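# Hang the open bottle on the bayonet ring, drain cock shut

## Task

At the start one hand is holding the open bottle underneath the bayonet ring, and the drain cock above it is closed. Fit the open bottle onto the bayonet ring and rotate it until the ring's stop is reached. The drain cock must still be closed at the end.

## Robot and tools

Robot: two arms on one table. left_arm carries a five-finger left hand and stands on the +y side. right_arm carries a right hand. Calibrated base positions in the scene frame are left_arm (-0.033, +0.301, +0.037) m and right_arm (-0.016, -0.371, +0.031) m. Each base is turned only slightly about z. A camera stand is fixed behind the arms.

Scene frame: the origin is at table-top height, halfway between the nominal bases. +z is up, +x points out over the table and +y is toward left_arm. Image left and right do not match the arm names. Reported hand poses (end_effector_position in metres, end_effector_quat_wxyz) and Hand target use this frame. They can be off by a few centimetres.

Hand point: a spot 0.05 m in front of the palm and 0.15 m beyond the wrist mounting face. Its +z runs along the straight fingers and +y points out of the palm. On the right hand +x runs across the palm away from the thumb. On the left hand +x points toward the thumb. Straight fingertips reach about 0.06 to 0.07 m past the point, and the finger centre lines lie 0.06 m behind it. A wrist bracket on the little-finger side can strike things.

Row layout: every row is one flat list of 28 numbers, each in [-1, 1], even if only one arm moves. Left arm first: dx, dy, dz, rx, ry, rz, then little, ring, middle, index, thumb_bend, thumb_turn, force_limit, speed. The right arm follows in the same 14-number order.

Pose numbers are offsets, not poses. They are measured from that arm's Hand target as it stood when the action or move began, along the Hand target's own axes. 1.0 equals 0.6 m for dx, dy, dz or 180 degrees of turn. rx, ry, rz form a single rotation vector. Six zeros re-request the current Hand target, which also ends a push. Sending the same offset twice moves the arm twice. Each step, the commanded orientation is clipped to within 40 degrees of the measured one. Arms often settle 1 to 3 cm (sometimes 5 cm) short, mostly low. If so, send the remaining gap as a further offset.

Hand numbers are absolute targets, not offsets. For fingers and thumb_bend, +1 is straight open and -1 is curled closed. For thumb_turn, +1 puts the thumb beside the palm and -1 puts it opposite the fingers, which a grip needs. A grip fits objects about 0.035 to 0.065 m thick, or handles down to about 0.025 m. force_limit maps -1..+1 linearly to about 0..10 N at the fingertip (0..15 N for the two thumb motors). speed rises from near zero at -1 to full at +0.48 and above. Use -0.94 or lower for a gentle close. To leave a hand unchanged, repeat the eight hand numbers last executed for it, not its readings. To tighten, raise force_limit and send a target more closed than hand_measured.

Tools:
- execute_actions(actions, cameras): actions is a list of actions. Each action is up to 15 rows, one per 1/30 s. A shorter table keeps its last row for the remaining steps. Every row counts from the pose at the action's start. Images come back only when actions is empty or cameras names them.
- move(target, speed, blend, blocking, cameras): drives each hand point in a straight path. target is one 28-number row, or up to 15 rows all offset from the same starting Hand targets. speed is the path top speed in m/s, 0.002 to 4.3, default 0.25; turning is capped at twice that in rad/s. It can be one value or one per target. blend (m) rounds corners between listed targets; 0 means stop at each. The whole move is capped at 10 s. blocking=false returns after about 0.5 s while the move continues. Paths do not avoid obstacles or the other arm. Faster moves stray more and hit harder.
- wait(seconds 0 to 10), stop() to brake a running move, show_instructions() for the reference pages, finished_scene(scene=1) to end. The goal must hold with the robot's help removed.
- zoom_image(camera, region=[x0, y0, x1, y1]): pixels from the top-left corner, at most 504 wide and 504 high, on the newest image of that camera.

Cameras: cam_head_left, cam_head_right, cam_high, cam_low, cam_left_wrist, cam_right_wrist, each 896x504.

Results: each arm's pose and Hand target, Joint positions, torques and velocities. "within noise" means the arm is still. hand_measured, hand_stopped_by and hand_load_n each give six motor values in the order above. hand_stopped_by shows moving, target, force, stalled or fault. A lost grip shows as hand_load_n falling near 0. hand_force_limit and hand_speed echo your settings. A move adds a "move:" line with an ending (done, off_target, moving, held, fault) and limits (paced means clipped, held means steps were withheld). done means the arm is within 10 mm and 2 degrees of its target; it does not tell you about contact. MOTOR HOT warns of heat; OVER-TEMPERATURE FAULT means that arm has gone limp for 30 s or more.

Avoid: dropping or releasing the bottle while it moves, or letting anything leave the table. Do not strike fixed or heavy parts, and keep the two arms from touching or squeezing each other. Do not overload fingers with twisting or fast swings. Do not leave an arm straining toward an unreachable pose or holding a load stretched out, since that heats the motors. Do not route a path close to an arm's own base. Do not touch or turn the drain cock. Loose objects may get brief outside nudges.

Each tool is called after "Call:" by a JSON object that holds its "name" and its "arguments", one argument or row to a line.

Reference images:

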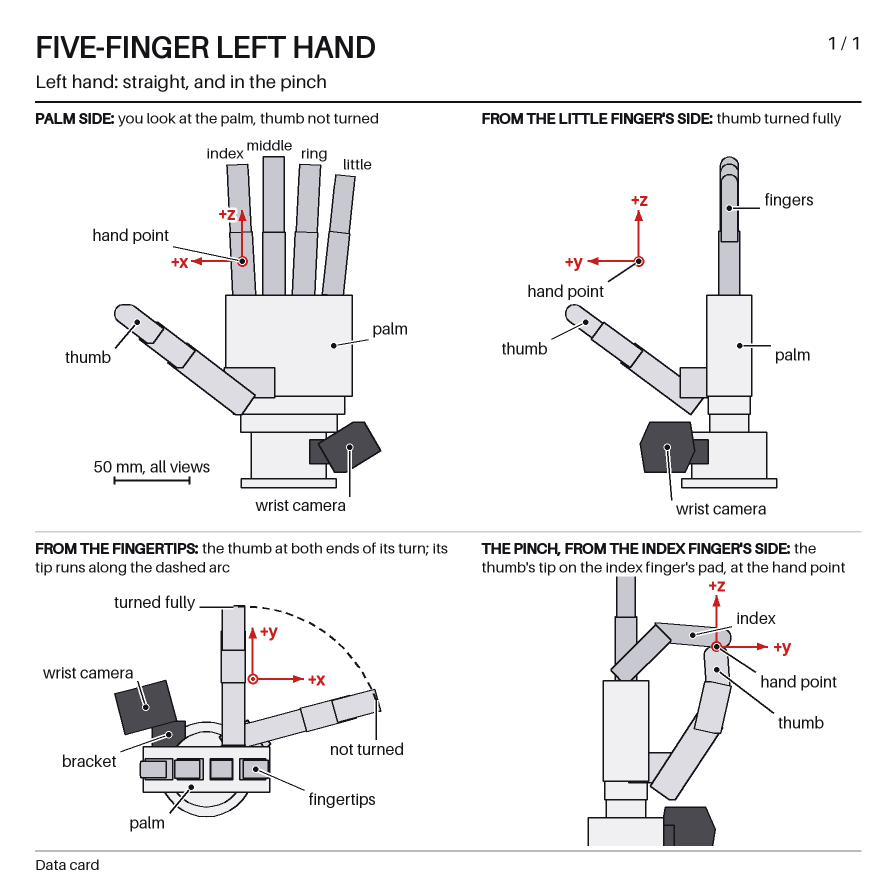

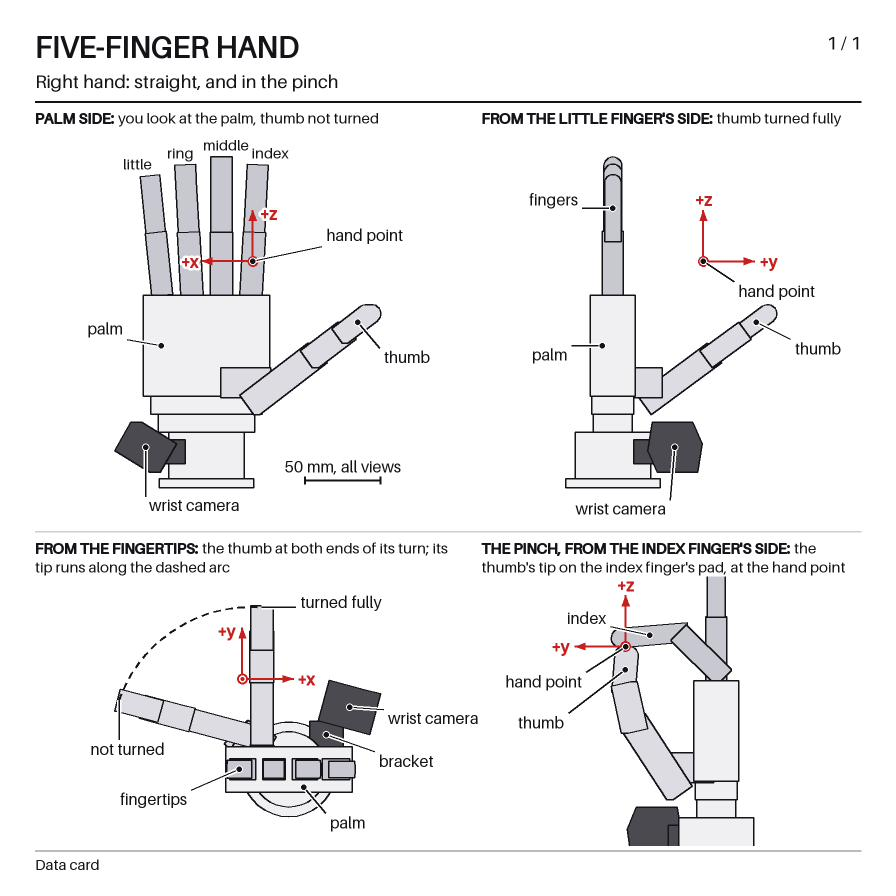

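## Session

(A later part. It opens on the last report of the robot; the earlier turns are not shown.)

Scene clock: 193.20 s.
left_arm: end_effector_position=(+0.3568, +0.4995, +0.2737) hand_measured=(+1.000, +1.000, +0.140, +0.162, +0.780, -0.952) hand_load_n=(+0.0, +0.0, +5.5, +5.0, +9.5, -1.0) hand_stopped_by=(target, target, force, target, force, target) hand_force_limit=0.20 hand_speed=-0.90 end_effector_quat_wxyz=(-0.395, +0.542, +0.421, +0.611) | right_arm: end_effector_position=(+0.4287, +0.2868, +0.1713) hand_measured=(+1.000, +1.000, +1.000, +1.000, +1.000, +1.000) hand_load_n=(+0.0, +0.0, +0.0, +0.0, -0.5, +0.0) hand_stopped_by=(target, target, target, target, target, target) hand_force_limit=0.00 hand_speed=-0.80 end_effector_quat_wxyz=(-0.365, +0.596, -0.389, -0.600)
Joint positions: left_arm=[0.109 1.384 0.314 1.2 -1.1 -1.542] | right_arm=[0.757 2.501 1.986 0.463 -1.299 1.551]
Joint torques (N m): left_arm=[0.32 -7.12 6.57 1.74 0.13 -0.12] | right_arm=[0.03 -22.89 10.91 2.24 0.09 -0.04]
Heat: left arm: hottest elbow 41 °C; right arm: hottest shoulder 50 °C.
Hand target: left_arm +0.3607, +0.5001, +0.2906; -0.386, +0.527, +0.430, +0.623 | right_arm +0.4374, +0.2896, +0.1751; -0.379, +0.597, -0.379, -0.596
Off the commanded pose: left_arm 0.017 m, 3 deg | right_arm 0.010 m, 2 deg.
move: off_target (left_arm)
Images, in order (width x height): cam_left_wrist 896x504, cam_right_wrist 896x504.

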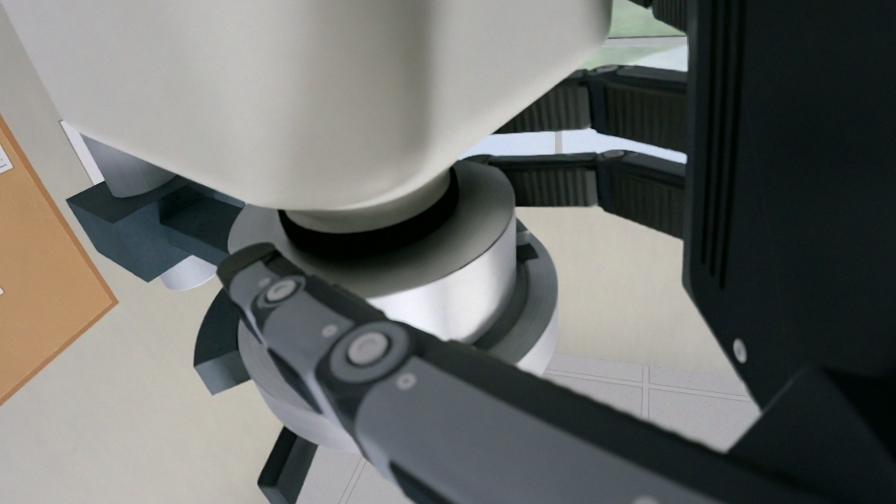

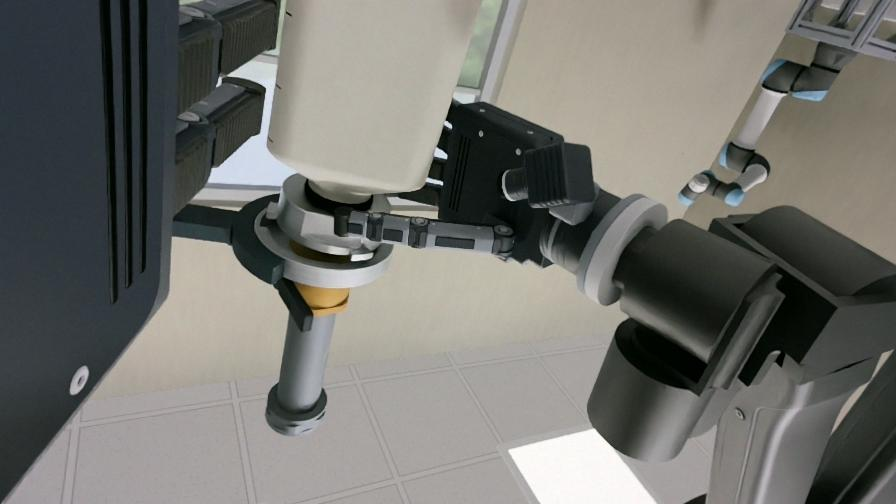

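Call:
{"name": "move", "arguments": {
  "target": [0.0066,0.0009,0.0005,0,0.0062,-0.013,1.0,1.0,0.140,0.160,0.774,-0.952,0.20,-0.90,0,0,0,0,0,0,1.0,1.0,1.0,1.0,1.0,1.0,0.0,-0.80],
  "speed": 0.05,
  "cameras": ["cam_left_wrist","cam_right_wrist"]
}}

Call:
{"name": "zoom_image", "arguments": {
  "camera": "cam_right_wrist",
  "region": [230, 165, 400, 285]
}}

Call:
{"name": "zoom_image", "arguments": {
  "camera": "cam_left_wrist",
  "region": [400, 150, 600, 350]
}}

Scene clock: 223.07 s.
left_arm: end_effector_position=(+0.3557, +0.4993, +0.2778) hand_measured=(+1.000, +1.000, +0.140, +0.162, +0.780, -0.952) hand_load_n=(+0.0, +0.0, +5.0, +5.0, +9.5, -2.0) hand_stopped_by=(target, target, force, target, force, target) hand_force_limit=0.20 hand_speed=-0.90 end_effector_quat_wxyz=(-0.392, +0.535, +0.425, +0.617) | right_arm: end_effector_position=(+0.4287, +0.2868, +0.1713) hand_measured=(+1.000, +1.000, +1.000, +1.000, +1.000, +1.000) hand_load_n=(+0.0, +0.0, +0.0, +0.0, +0.0, +0.0) hand_stopped_by=(target, target, target, target, target, target) hand_force_limit=0.00 hand_speed=-0.80 end_effector_quat_wxyz=(-0.365, +0.596, -0.389, -0.600)
Joint positions: left_arm=[0.109 1.387 0.314 1.223 -1.1 -1.542] | right_arm=[0.757 2.501 1.986 0.463 -1.299 1.551]
Joint torques (N m): left_arm=[0.32 -5.3 6.79 3.44 0.17 -0.19] | right_arm=[0.21 -22.77 10.95 2.28 0.09 -0.04]
Heat: left arm: hottest elbow 41 °C; right arm: hottest shoulder 52 °C.
Hand target: left_arm +0.3608, +0.5001, +0.2946; -0.377, +0.512, +0.436, +0.636 | right_arm +0.4374, +0.2896, +0.1751; -0.379, +0.597, -0.379, -0.596
Off the commanded pose: left_arm 0.018 m, 4 deg | right_arm 0.010 m, 2 deg.
move: off_target (left_arm)
Images, in order (width x height): cam_left_wrist 896x504, cam_right_wrist 896x504.

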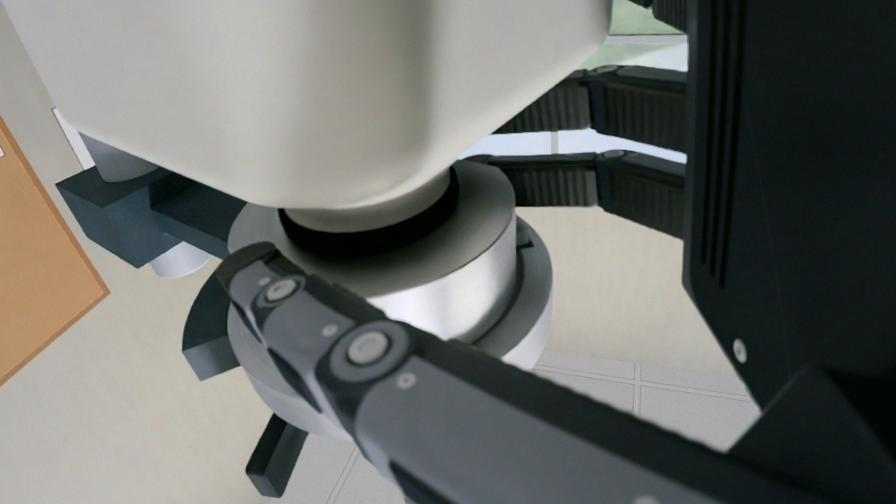

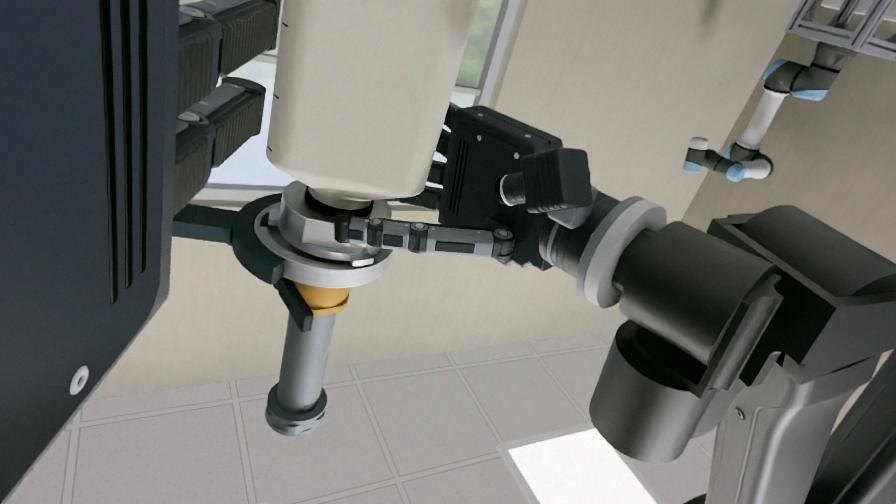

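Scaled by 2.965 from the camera's 896x504 image, which has a finer 1280x720 frame.

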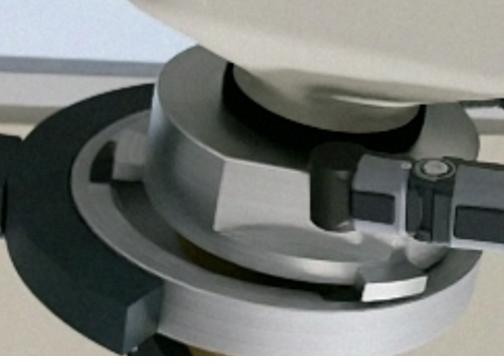

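Scaled by 2.520 from the camera's 896x504 image, which has a finer 1280x720 frame.

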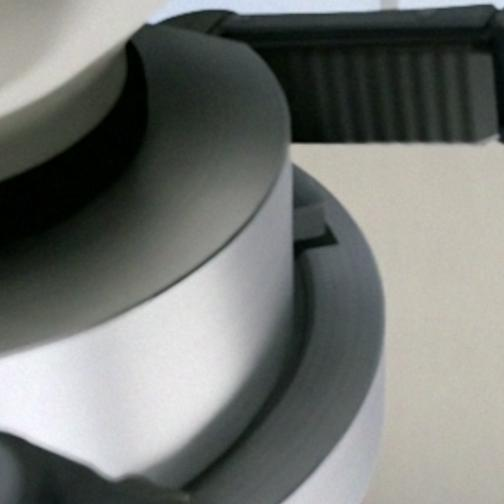

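Call:
{"name": "zoom_image", "arguments": {
  "camera": "cam_right_wrist",
  "region": [320, 240, 390, 290]
}}

Call:
{"name": "zoom_image", "arguments": {
  "camera": "cam_right_wrist",
  "region": [245, 185, 315, 255]
}}

Call:
{"name": "zoom_image", "arguments": {
  "camera": "cam_left_wrist",
  "region": [490, 200, 560, 270]
}}

Scaled by 7.200 from the camera's 896x504 image, which has a finer 1280x720 frame.

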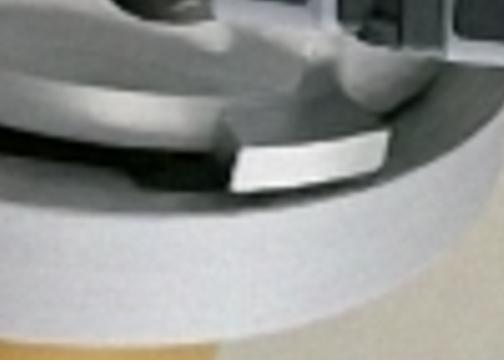

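Scaled by 7.200 from the camera's 896x504 image, which has a finer 1280x720 frame.

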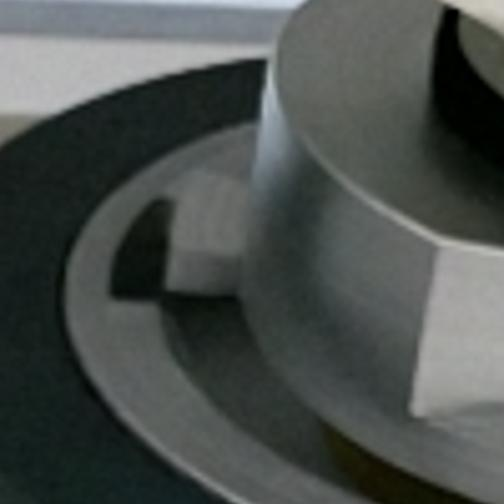

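Scaled by 7.200 from the camera's 896x504 image, which has a finer 1280x720 frame.

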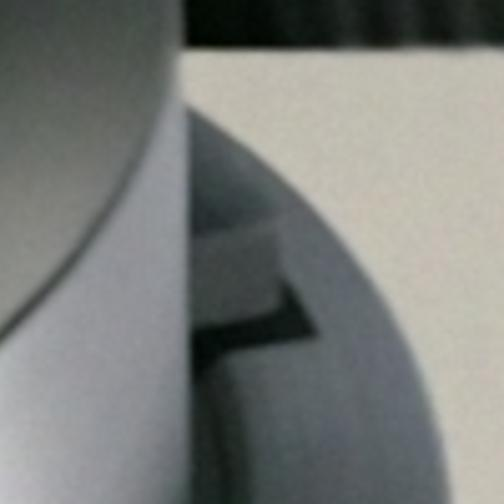

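Call:
{"name": "move", "arguments": {
  "target": [-0.0014,0.0051,0.0053,0.0156,0.0027,0.0015,1.0,1.0,0.140,0.160,0.774,-0.952,0.20,-0.90,0,0,0,0,0,0,1.0,1.0,1.0,1.0,1.0,1.0,0.0,-0.80],
  "speed": 0.05,
  "cameras": ["cam_left_wrist","cam_right_wrist"]
}}

Call:
{"name": "zoom_image", "arguments": {
  "camera": "cam_right_wrist",
  "region": [230, 165, 400, 285]
}}

Call:
{"name": "zoom_image", "arguments": {
  "camera": "cam_left_wrist",
  "region": [490, 200, 560, 270]
}}

Scene clock: 273.37 s.
left_arm: end_effector_position=(+0.3530, +0.5032, +0.2762) hand_measured=(+1.000, +1.000, +0.140, +0.162, +0.780, -0.952) hand_load_n=(+0.0, +0.0, +4.5, +5.0, +9.5, -1.0) hand_stopped_by=(target, target, force, target, force, target) hand_force_limit=0.20 hand_speed=-0.90 end_effector_quat_wxyz=(-0.408, +0.522, +0.439, +0.607) | right_arm: end_effector_position=(+0.4287, +0.2868, +0.1713) hand_measured=(+1.000, +1.000, +1.000, +1.000, +1.000, +1.000) hand_load_n=(+0.0, +0.0, +0.0, +0.0, +0.0, +0.0) hand_stopped_by=(target, target, target, target, target, target) hand_force_limit=0.00 hand_speed=-0.80 end_effector_quat_wxyz=(-0.365, +0.596, -0.389, -0.600)
Joint positions: left_arm=[0.099 1.422 0.327 1.272 -1.163 -1.515] | right_arm=[0.757 2.501 1.986 0.463 -1.299 1.551]
Joint torques (N m): left_arm=[-0.26 -5.25 7.68 3.1 0.1 -0.1] | right_arm=[-0.15 -22.65 10.85 2.18 0.08 -0.04]
Heat: left arm: hottest elbow 43 °C; right arm: hottest shoulder 54 °C.
Hand target: left_arm +0.3648, +0.5021, +0.2945; -0.393, +0.501, +0.449, +0.627 | right_arm +0.4374, +0.2896, +0.1751; -0.379, +0.597, -0.379, -0.596
Off the commanded pose: left_arm 0.022 m, 4 deg | right_arm 0.010 m, 2 deg.
move: off_target (left_arm)
Images, in order (width x height): cam_left_wrist 896x504, cam_right_wrist 896x504.

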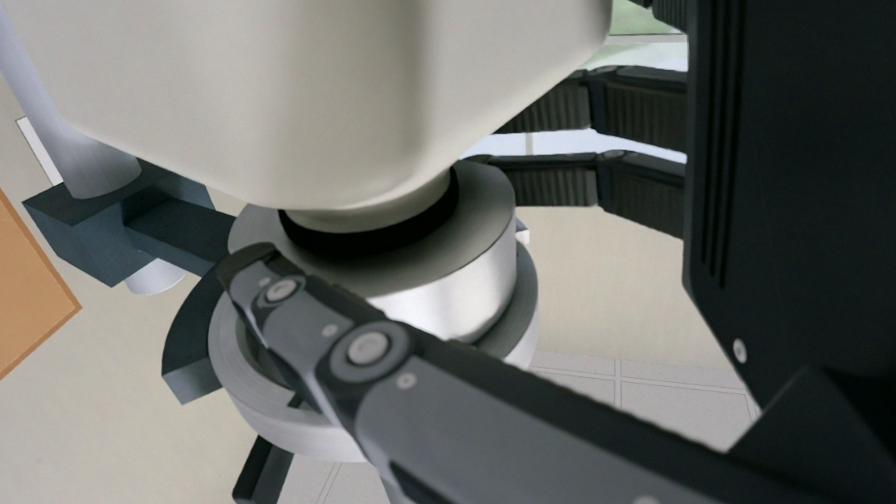

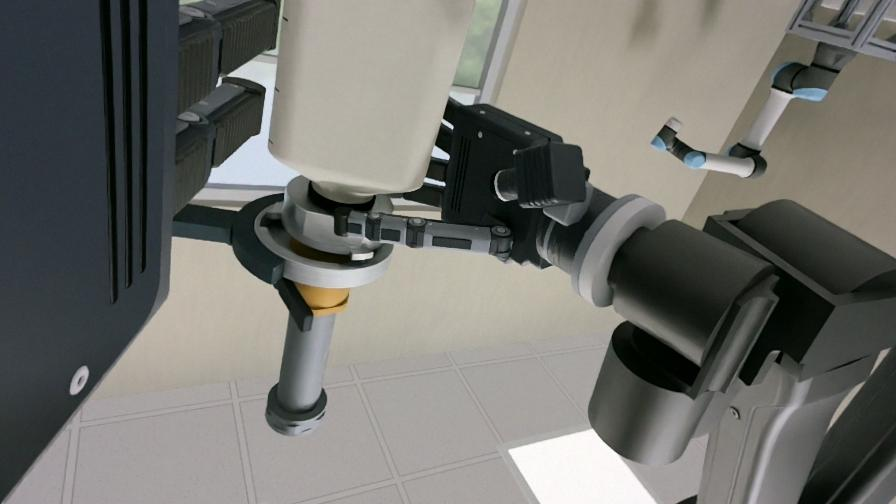

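Scaled by 2.965 from the camera's 896x504 image, which has a finer 1280x720 frame.

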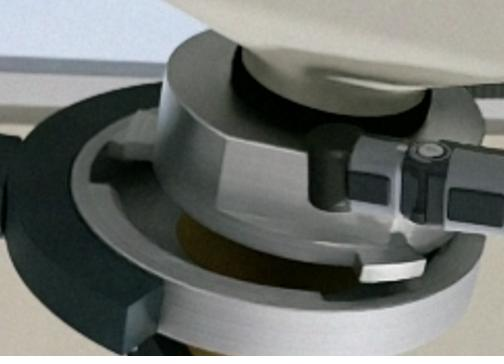

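Scaled by 7.200 from the camera's 896x504 image, which has a finer 1280x720 frame.

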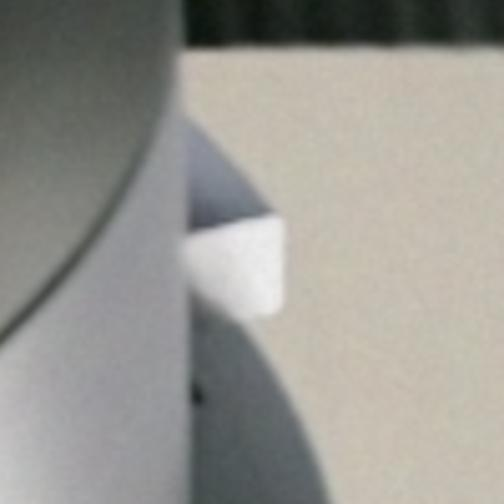

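Call:
{"name": "move", "arguments": {
  "target": [-0.0024,0.0135,0.0005,0,0,0,1.0,1.0,0.140,0.160,0.774,-0.952,0.20,-0.90,0,0,0,0,0,0,1.0,1.0,1.0,1.0,1.0,1.0,0.0,-0.80],
  "speed": 0.05,
  "cameras": ["cam_left_wrist","cam_right_wrist"]
}}

Call:
{"name": "zoom_image", "arguments": {
  "camera": "cam_right_wrist",
  "region": [230, 165, 400, 285]
}}

Call:
{"name": "zoom_image", "arguments": {
  "camera": "cam_left_wrist",
  "region": [490, 200, 560, 270]
}}

Scene clock: 290.17 s.
left_arm: end_effector_position=(+0.3611, +0.5013, +0.2766) hand_measured=(+1.000, +1.000, +0.140, +0.162, +0.780, -0.952) hand_load_n=(+0.0, +0.0, +4.5, +5.0, +9.5, -1.5) hand_stopped_by=(target, target, force, target, force, target) hand_force_limit=0.20 hand_speed=-0.90 end_effector_quat_wxyz=(-0.408, +0.522, +0.439, +0.607) | right_arm: end_effector_position=(+0.4287, +0.2868, +0.1713) hand_measured=(+1.000, +1.000, +1.000, +1.000, +1.000, +1.000) hand_load_n=(+0.0, +0.0, +0.0, +0.0, -0.5, +0.0) hand_stopped_by=(target, target, target, target, target, target) hand_force_limit=0.00 hand_speed=-0.80 end_effector_quat_wxyz=(-0.365, +0.596, -0.389, -0.600)
Joint positions: left_arm=[0.09 1.442 0.348 1.277 -1.172 -1.509] | right_arm=[0.757 2.501 1.986 0.463 -1.299 1.551]
Joint torques (N m): left_arm=[-0.26 -5.54 7.65 3.07 0.1 -0.11] | right_arm=[0.09 -22.77 10.96 2.33 0.09 -0.02]
Heat: left arm: hottest elbow 43 °C; right arm: hottest shoulder 55 °C.
Hand target: left_arm +0.3728, +0.5000, +0.2946; -0.393, +0.501, +0.449, +0.627 | right_arm +0.4374, +0.2896, +0.1751; -0.379, +0.597, -0.379, -0.596
Off the commanded pose: left_arm 0.021 m, 4 deg | right_arm 0.010 m, 2 deg.
move: off_target (left_arm)
Images, in order (width x height): cam_left_wrist 896x504, cam_right_wrist 896x504.

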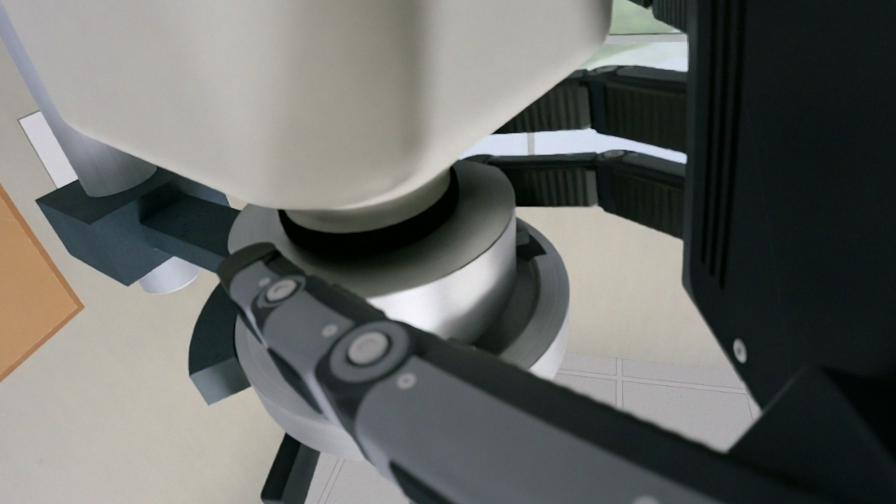

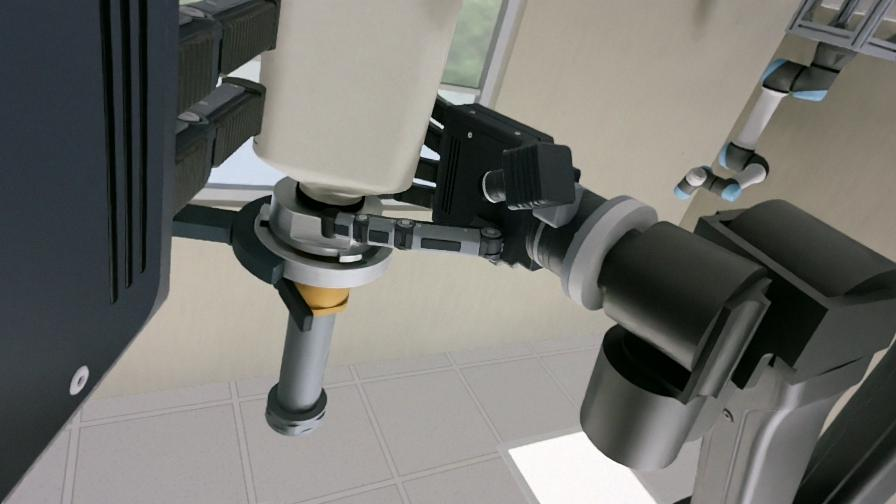

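Scaled by 2.965 from the camera's 896x504 image, which has a finer 1280x720 frame.

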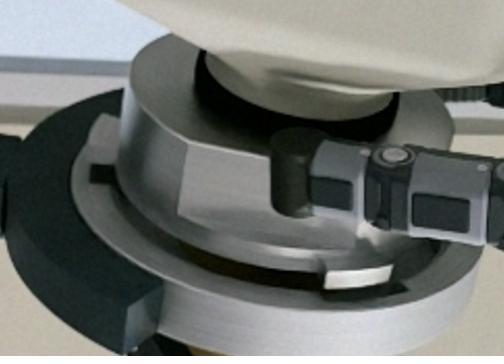

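Scaled by 7.200 from the camera's 896x504 image, which has a finer 1280x720 frame.

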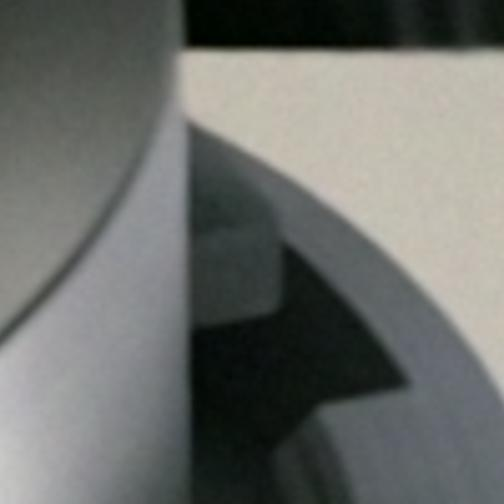

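Call:
{"name": "move", "arguments": {
  "target": [0.001,-0.0059,-0.0001,0,0,0,1.0,1.0,0.140,0.160,0.774,-0.952,0.20,-0.90,0,0,0,0,0,0,1.0,1.0,1.0,1.0,1.0,1.0,0.0,-0.80],
  "speed": 0.05
}}

Scene clock: 328.87 s.
left_arm: end_effector_position=(+0.3610, +0.5014, +0.2766) hand_measured=(+1.000, +1.000, +0.140, +0.162, +0.780, -0.952) hand_load_n=(+0.0, +0.0, +5.0, +5.0, +9.5, -1.5) hand_stopped_by=(target, target, force, target, force, target) hand_force_limit=0.20 hand_speed=-0.90 end_effector_quat_wxyz=(-0.408, +0.522, +0.439, +0.607) | right_arm: end_effector_position=(+0.4287, +0.2868, +0.1713) hand_measured=(+1.000, +1.000, +1.000, +1.000, +1.000, +1.000) hand_load_n=(+0.0, +0.0, +0.0, +0.0, +0.0, +0.0) hand_stopped_by=(target, target, target, target, target, target) hand_force_limit=0.00 hand_speed=-0.80 end_effector_quat_wxyz=(-0.365, +0.596, -0.389, -0.600)
Joint positions: left_arm=[0.09 1.442 0.348 1.277 -1.173 -1.509] | right_arm=[0.757 2.501 1.986 0.463 -1.299 1.551]
Joint torques (N m): left_arm=[0.09 -6.07 7.09 3.07 0.28 -0.12] | right_arm=[0.21 -22.59 10.88 2.3 0.07 -0.04]
Heat: left arm: hottest elbow 43 °C; right arm: hottest shoulder 55 °C.
Hand target: left_arm +0.3693, +0.5010, +0.2946; -0.393, +0.501, +0.449, +0.627 | right_arm +0.4374, +0.2896, +0.1751; -0.379, +0.597, -0.379, -0.596
Off the commanded pose: left_arm 0.020 m, 4 deg | right_arm 0.010 m, 2 deg.
move: off_target (left_arm)

Call:
{"name": "move", "arguments": {
  "target": [0.0014,-0.0063,-0.0018,0,0,0,1.0,1.0,0.140,0.160,0.774,-0.952,0.20,-0.90,0,0,0,0,0,0,1.0,1.0,1.0,1.0,1.0,1.0,0.0,-0.80],
  "speed": 0.05
}}

Scene clock: 335.90 s.
left_arm: end_effector_position=(+0.3610, +0.5014, +0.2766) hand_measured=(+1.000, +1.000, +0.140, +0.162, +0.780, -0.952) hand_load_n=(+0.0, -0.5, +5.0, +5.0, +9.5, -1.5) hand_stopped_by=(target, target, force, target, force, target) hand_force_limit=0.20 hand_speed=-0.90 end_effector_quat_wxyz=(-0.408, +0.522, +0.439, +0.607) | right_arm: end_effector_position=(+0.4287, +0.2868, +0.1713) hand_measured=(+1.000, +1.000, +1.000, +1.000, +1.000, +1.000) hand_load_n=(+0.0, +0.0, +0.0, +0.5, +0.0, +0.0) hand_stopped_by=(target, target, target, target, target, target) hand_force_limit=0.00 hand_speed=-0.80 end_effector_quat_wxyz=(-0.365, +0.596, -0.389, -0.600)
Joint positions: left_arm=[0.09 1.442 0.348 1.277 -1.173 -1.509] | right_arm=[0.757 2.501 1.986 0.463 -1.299 1.551]
Joint torques (N m): left_arm=[0.26 -6.71 6.41 3.11 0.34 -0.13] | right_arm=[0.44 -22.59 10.84 2.18 0.08 -0.01]
Heat: left arm: hottest elbow 43 °C; right arm: hottest shoulder 55 °C.
Hand target: left_arm +0.3653, +0.5011, +0.2947; -0.393, +0.501, +0.449, +0.627 | right_arm +0.4374, +0.2896, +0.1751; -0.379, +0.597, -0.379, -0.596
Off the commanded pose: left_arm 0.019 m, 4 deg | right_arm 0.010 m, 2 deg.
move: off_target (left_arm)

Call:
{"name": "move", "arguments": {
  "target": [0.0014,-0.0063,-0.0018,0,0,0,1.0,1.0,0.140,0.160,0.774,-0.952,0.20,-0.90,0,0,0,0,0,0,1.0,1.0,1.0,1.0,1.0,1.0,0.0,-0.80],
  "speed": 0.05
}}

Scene clock: 340.77 s.
left_arm: end_effector_position=(+0.3612, +0.5013, +0.2766) hand_measured=(+1.000, +1.000, +0.140, +0.162, +0.780, -0.952) hand_load_n=(+0.0, +0.0, +4.5, +5.0, +9.5, -1.0) hand_stopped_by=(target, target, force, target, force, target) hand_force_limit=0.20 hand_speed=-0.90 end_effector_quat_wxyz=(-0.408, +0.522, +0.438, +0.607) | right_arm: end_effector_position=(+0.4287, +0.2868, +0.1713) hand_measured=(+1.000, +1.000, +1.000, +1.000, +1.000, +1.000) hand_load_n=(+0.0, +0.0, +0.0, +0.0, +0.0, +0.0) hand_stopped_by=(target, target, target, target, target, target) hand_force_limit=0.00 hand_speed=-0.80 end_effector_quat_wxyz=(-0.365, +0.596, -0.389, -0.600)
Joint positions: left_arm=[0.09 1.442 0.348 1.277 -1.172 -1.509] | right_arm=[0.757 2.501 1.986 0.463 -1.299 1.551]
Joint torques (N m): left_arm=[0.38 -7.41 5.71 3.14 0.39 -0.13] | right_arm=[0.32 -23 10.89 2.25 0.1 -0.03]
Heat: left arm: hottest elbow 43 °C; right arm: hottest shoulder 56 °C.
Hand target: left_arm +0.3613, +0.5011, +0.2948; -0.393, +0.501, +0.449, +0.627 | right_arm +0.4374, +0.2896, +0.1751; -0.379, +0.597, -0.379, -0.596
Off the commanded pose: left_arm 0.018 m, 4 deg | right_arm 0.010 m, 2 deg.
move: off_target (left_arm)

Call:
{"name": "move", "arguments": {
  "target": [0.0047,-0.0016,-0.0002,0,0,0,1.0,1.0,0.140,0.160,0.774,-0.952,0.20,-0.90,0,0,0,0,0,0,1.0,1.0,1.0,1.0,1.0,1.0,0.0,-0.80],
  "speed": 0.05
}}

Scene clock: 343.93 s.
left_arm: end_effector_position=(+0.3609, +0.5011, +0.2783) hand_measured=(+1.000, +1.000, +0.140, +0.162, +0.780, -0.952) hand_load_n=(+0.0, +0.0, +5.0, +5.0, +9.5, -2.0) hand_stopped_by=(target, target, force, target, force, target) hand_force_limit=0.20 hand_speed=-0.90 end_effector_quat_wxyz=(-0.408, +0.521, +0.438, +0.608) | right_arm: end_effector_position=(+0.4287, +0.2868, +0.1713) hand_measured=(+1.000, +1.000, +1.000, +1.000, +1.000, +1.000) hand_load_n=(+0.0, +0.0, +0.0, +0.0, +0.0, +0.0) hand_stopped_by=(target, target, target, target, target, target) hand_force_limit=0.00 hand_speed=-0.80 end_effector_quat_wxyz=(-0.365, +0.596, -0.389, -0.600)
Joint positions: left_arm=[0.09 1.437 0.348 1.277 -1.171 -1.506] | right_arm=[0.757 2.501 1.986 0.463 -1.299 1.551]
Joint torques (N m): left_arm=[0.5 -8.06 5.6 2.66 0.39 -0.15] | right_arm=[0.21 -22.89 10.91 2.25 0.08 -0.03]
Heat: left arm: hottest elbow 43 °C; right arm: hottest shoulder 56 °C.
Hand target: left_arm +0.3598, +0.5011, +0.2974; -0.393, +0.501, +0.449, +0.627 | right_arm +0.4374, +0.2896, +0.1751; -0.379, +0.597, -0.379, -0.596
Off the commanded pose: left_arm 0.019 m, 4 deg | right_arm 0.010 m, 2 deg.
move: off_target (left_arm)

Call:
{"name": "move", "arguments": {
  "target": [0.0009,-0.0047,-0.0014,0,0,0,1.0,1.0,0.140,0.160,0.774,-0.952,0.20,-0.90,0,0,0,0,0,0,1.0,1.0,1.0,1.0,1.0,1.0,0.0,-0.80],
  "speed": 0.05,
  "cameras": ["cam_left_wrist","cam_right_wrist"]
}}

Call:
{"name": "zoom_image", "arguments": {
  "camera": "cam_right_wrist",
  "region": [230, 165, 400, 285]
}}

Call:
{"name": "zoom_image", "arguments": {
  "camera": "cam_left_wrist",
  "region": [490, 200, 560, 270]
}}

Scene clock: 351.20 s.
left_arm: end_effector_position=(+0.3604, +0.5008, +0.2800) hand_measured=(+1.000, +1.000, +0.140, +0.162, +0.780, -0.952) hand_load_n=(+0.0, +0.0, +4.5, +5.0, +9.5, -2.5) hand_stopped_by=(target, target, force, target, force, target) hand_force_limit=0.20 hand_speed=-0.90 end_effector_quat_wxyz=(-0.408, +0.521, +0.437, +0.609) | right_arm: end_effector_position=(+0.4287, +0.2868, +0.1713) hand_measured=(+1.000, +1.000, +1.000, +1.000, +1.000, +1.000) hand_load_n=(+0.0, +0.0, +0.0, +0.0, +0.0, +0.0) hand_stopped_by=(target, target, target, target, target, target) hand_force_limit=0.00 hand_speed=-0.80 end_effector_quat_wxyz=(-0.365, +0.596, -0.389, -0.600)
Joint positions: left_arm=[0.09 1.431 0.347 1.277 -1.17 -1.501] | right_arm=[0.757 2.501 1.986 0.463 -1.299 1.551]
Joint torques (N m): left_arm=[0.56 -8 5.2 2.65 0.39 -0.21] | right_arm=[-0.15 -23.06 10.85 2.19 0.09 -0.06]
Heat: left arm: hottest elbow 43 °C; right arm: hottest shoulder 56 °C.
Hand target: left_arm +0.3568, +0.5011, +0.2972; -0.393, +0.501, +0.449, +0.627 | right_arm +0.4374, +0.2896, +0.1751; -0.379, +0.597, -0.379, -0.596
Off the commanded pose: left_arm 0.018 m, 4 deg | right_arm 0.010 m, 2 deg.
move: off_target (left_arm)
Images, in order (width x height): cam_left_wrist 896x504, cam_right_wrist 896x504.

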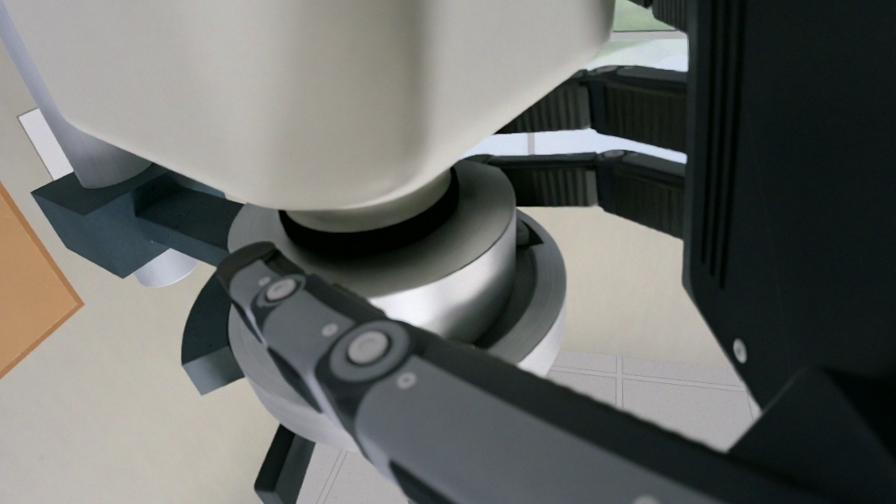

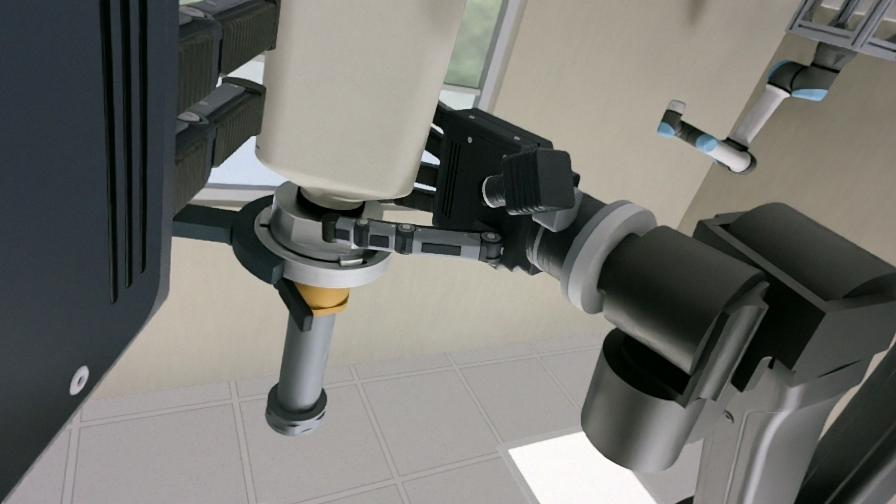

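Scaled by 2.965 from the camera's 896x504 image, which has a finer 1280x720 frame.

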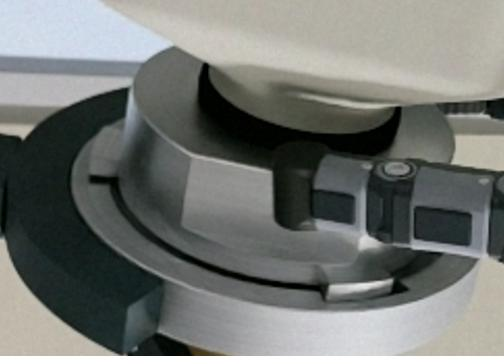

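Scaled by 7.200 from the camera's 896x504 image, which has a finer 1280x720 frame.

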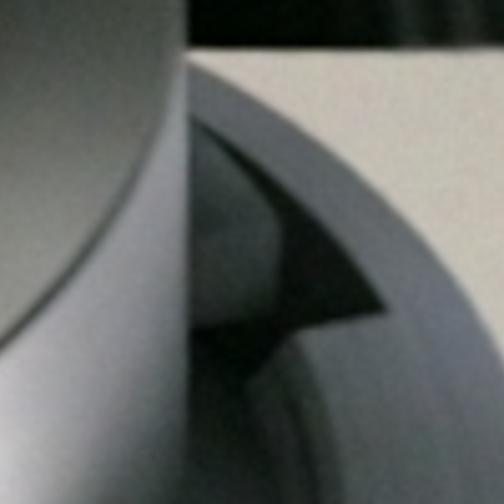

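Call:
{"name": "zoom_image", "arguments": {
  "camera": "cam_right_wrist",
  "region": [245, 190, 315, 260]
}}

Call:
{"name": "zoom_image", "arguments": {
  "camera": "cam_right_wrist",
  "region": [320, 230, 390, 290]
}}

Scaled by 7.200 from the camera's 896x504 image, which has a finer 1280x720 frame.

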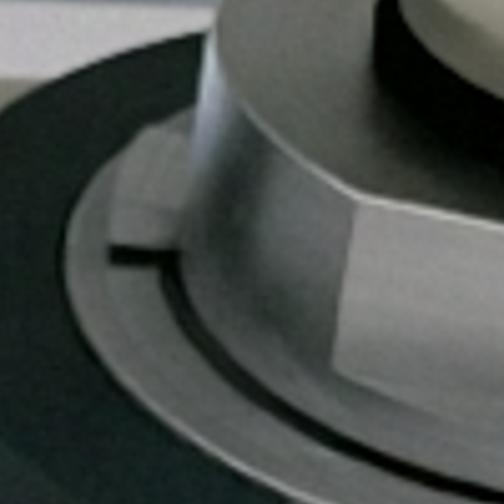

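Scaled by 7.200 from the camera's 896x504 image, which has a finer 1280x720 frame.

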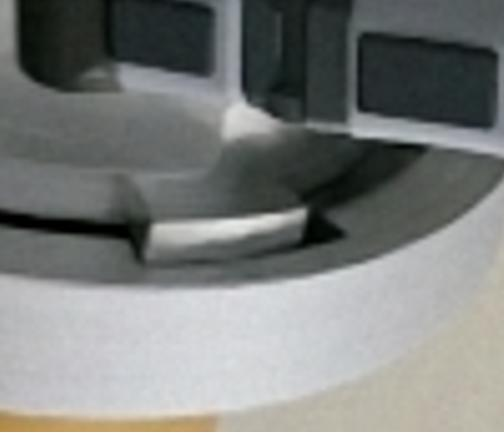

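Call:
{"name": "move", "arguments": {
  "target": [0.0006,-0.0034,-0.0001,0,0,0,1.0,1.0,0.140,0.160,0.774,-0.952,0.20,-0.90,0,0,0,0,0,0,1.0,1.0,1.0,1.0,1.0,1.0,0.0,-0.80],
  "speed": 0.05,
  "cameras": ["cam_left_wrist","cam_right_wrist"]
}}

Call:
{"name": "zoom_image", "arguments": {
  "camera": "cam_right_wrist",
  "region": [245, 190, 315, 260]
}}

Call:
{"name": "zoom_image", "arguments": {
  "camera": "cam_right_wrist",
  "region": [320, 230, 390, 290]
}}

Call:
{"name": "zoom_image", "arguments": {
  "camera": "cam_left_wrist",
  "region": [490, 200, 560, 270]
}}

Scene clock: 366.13 s.
left_arm: end_effector_position=(+0.3593, +0.5005, +0.2804) hand_measured=(+1.000, +1.000, +0.140, +0.162, +0.780, -0.952) hand_load_n=(+0.0, +0.0, +4.5, +5.5, +9.5, -2.5) hand_stopped_by=(target, target, force, target, force, target) hand_force_limit=0.20 hand_speed=-0.90 end_effector_quat_wxyz=(-0.408, +0.521, +0.437, +0.609) | right_arm: end_effector_position=(+0.4287, +0.2868, +0.1713) hand_measured=(+1.000, +1.000, +1.000, +1.000, +1.000, +1.000) hand_load_n=(+0.0, +0.0, +0.0, +0.0, +0.0, +0.0) hand_stopped_by=(target, target, target, target, target, target) hand_force_limit=0.00 hand_speed=-0.80 end_effector_quat_wxyz=(-0.365, +0.596, -0.389, -0.600)
Joint positions: left_arm=[0.09 1.427 0.344 1.277 -1.169 -1.501] | right_arm=[0.757 2.501 1.986 0.463 -1.299 1.551]
Joint torques (N m): left_arm=[0.73 -8.06 5.08 2.62 0.44 -0.22] | right_arm=[0.09 -22.59 10.84 2.22 0.07 -0.03]
Heat: left arm: hottest elbow 43 °C; right arm: hottest shoulder 56 °C.
Hand target: left_arm +0.3548, +0.5016, +0.2972; -0.393, +0.501, +0.449, +0.627 | right_arm +0.4374, +0.2896, +0.1751; -0.379, +0.597, -0.379, -0.596
Off the commanded pose: left_arm 0.017 m, 4 deg | right_arm 0.010 m, 2 deg.
move: off_target (left_arm)
Images, in order (width x height): cam_left_wrist 896x504, cam_right_wrist 896x504.

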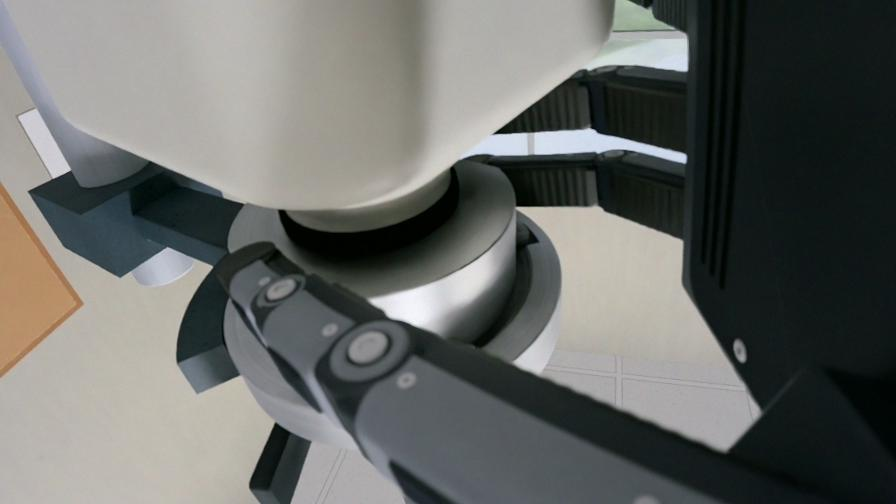

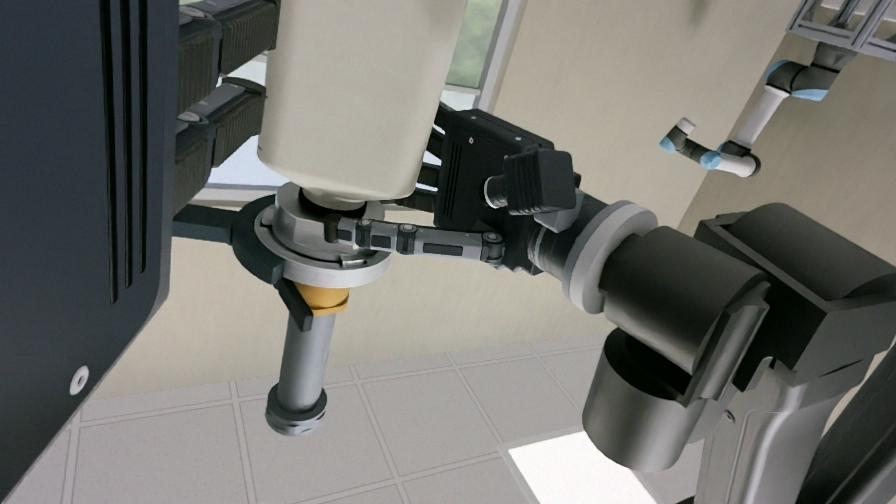

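Scaled by 7.200 from the camera's 896x504 image, which has a finer 1280x720 frame.

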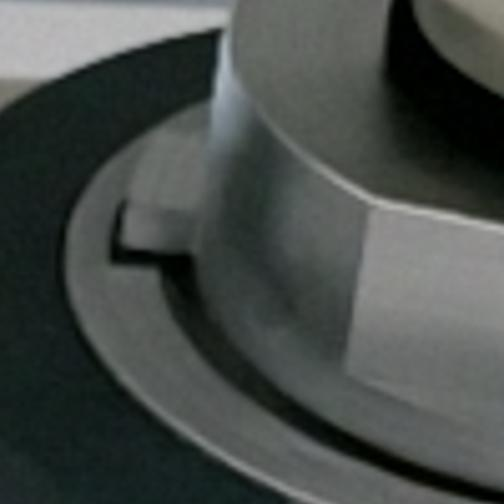

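Scaled by 7.200 from the camera's 896x504 image, which has a finer 1280x720 frame.

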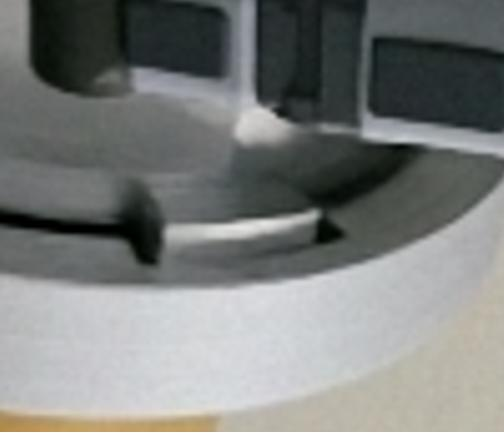

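Scaled by 7.200 from the camera's 896x504 image, which has a finer 1280x720 frame.

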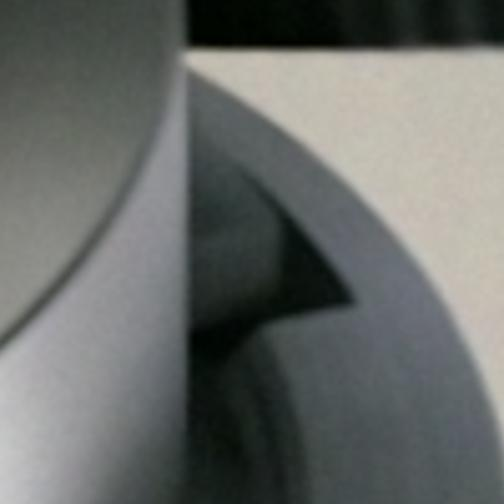

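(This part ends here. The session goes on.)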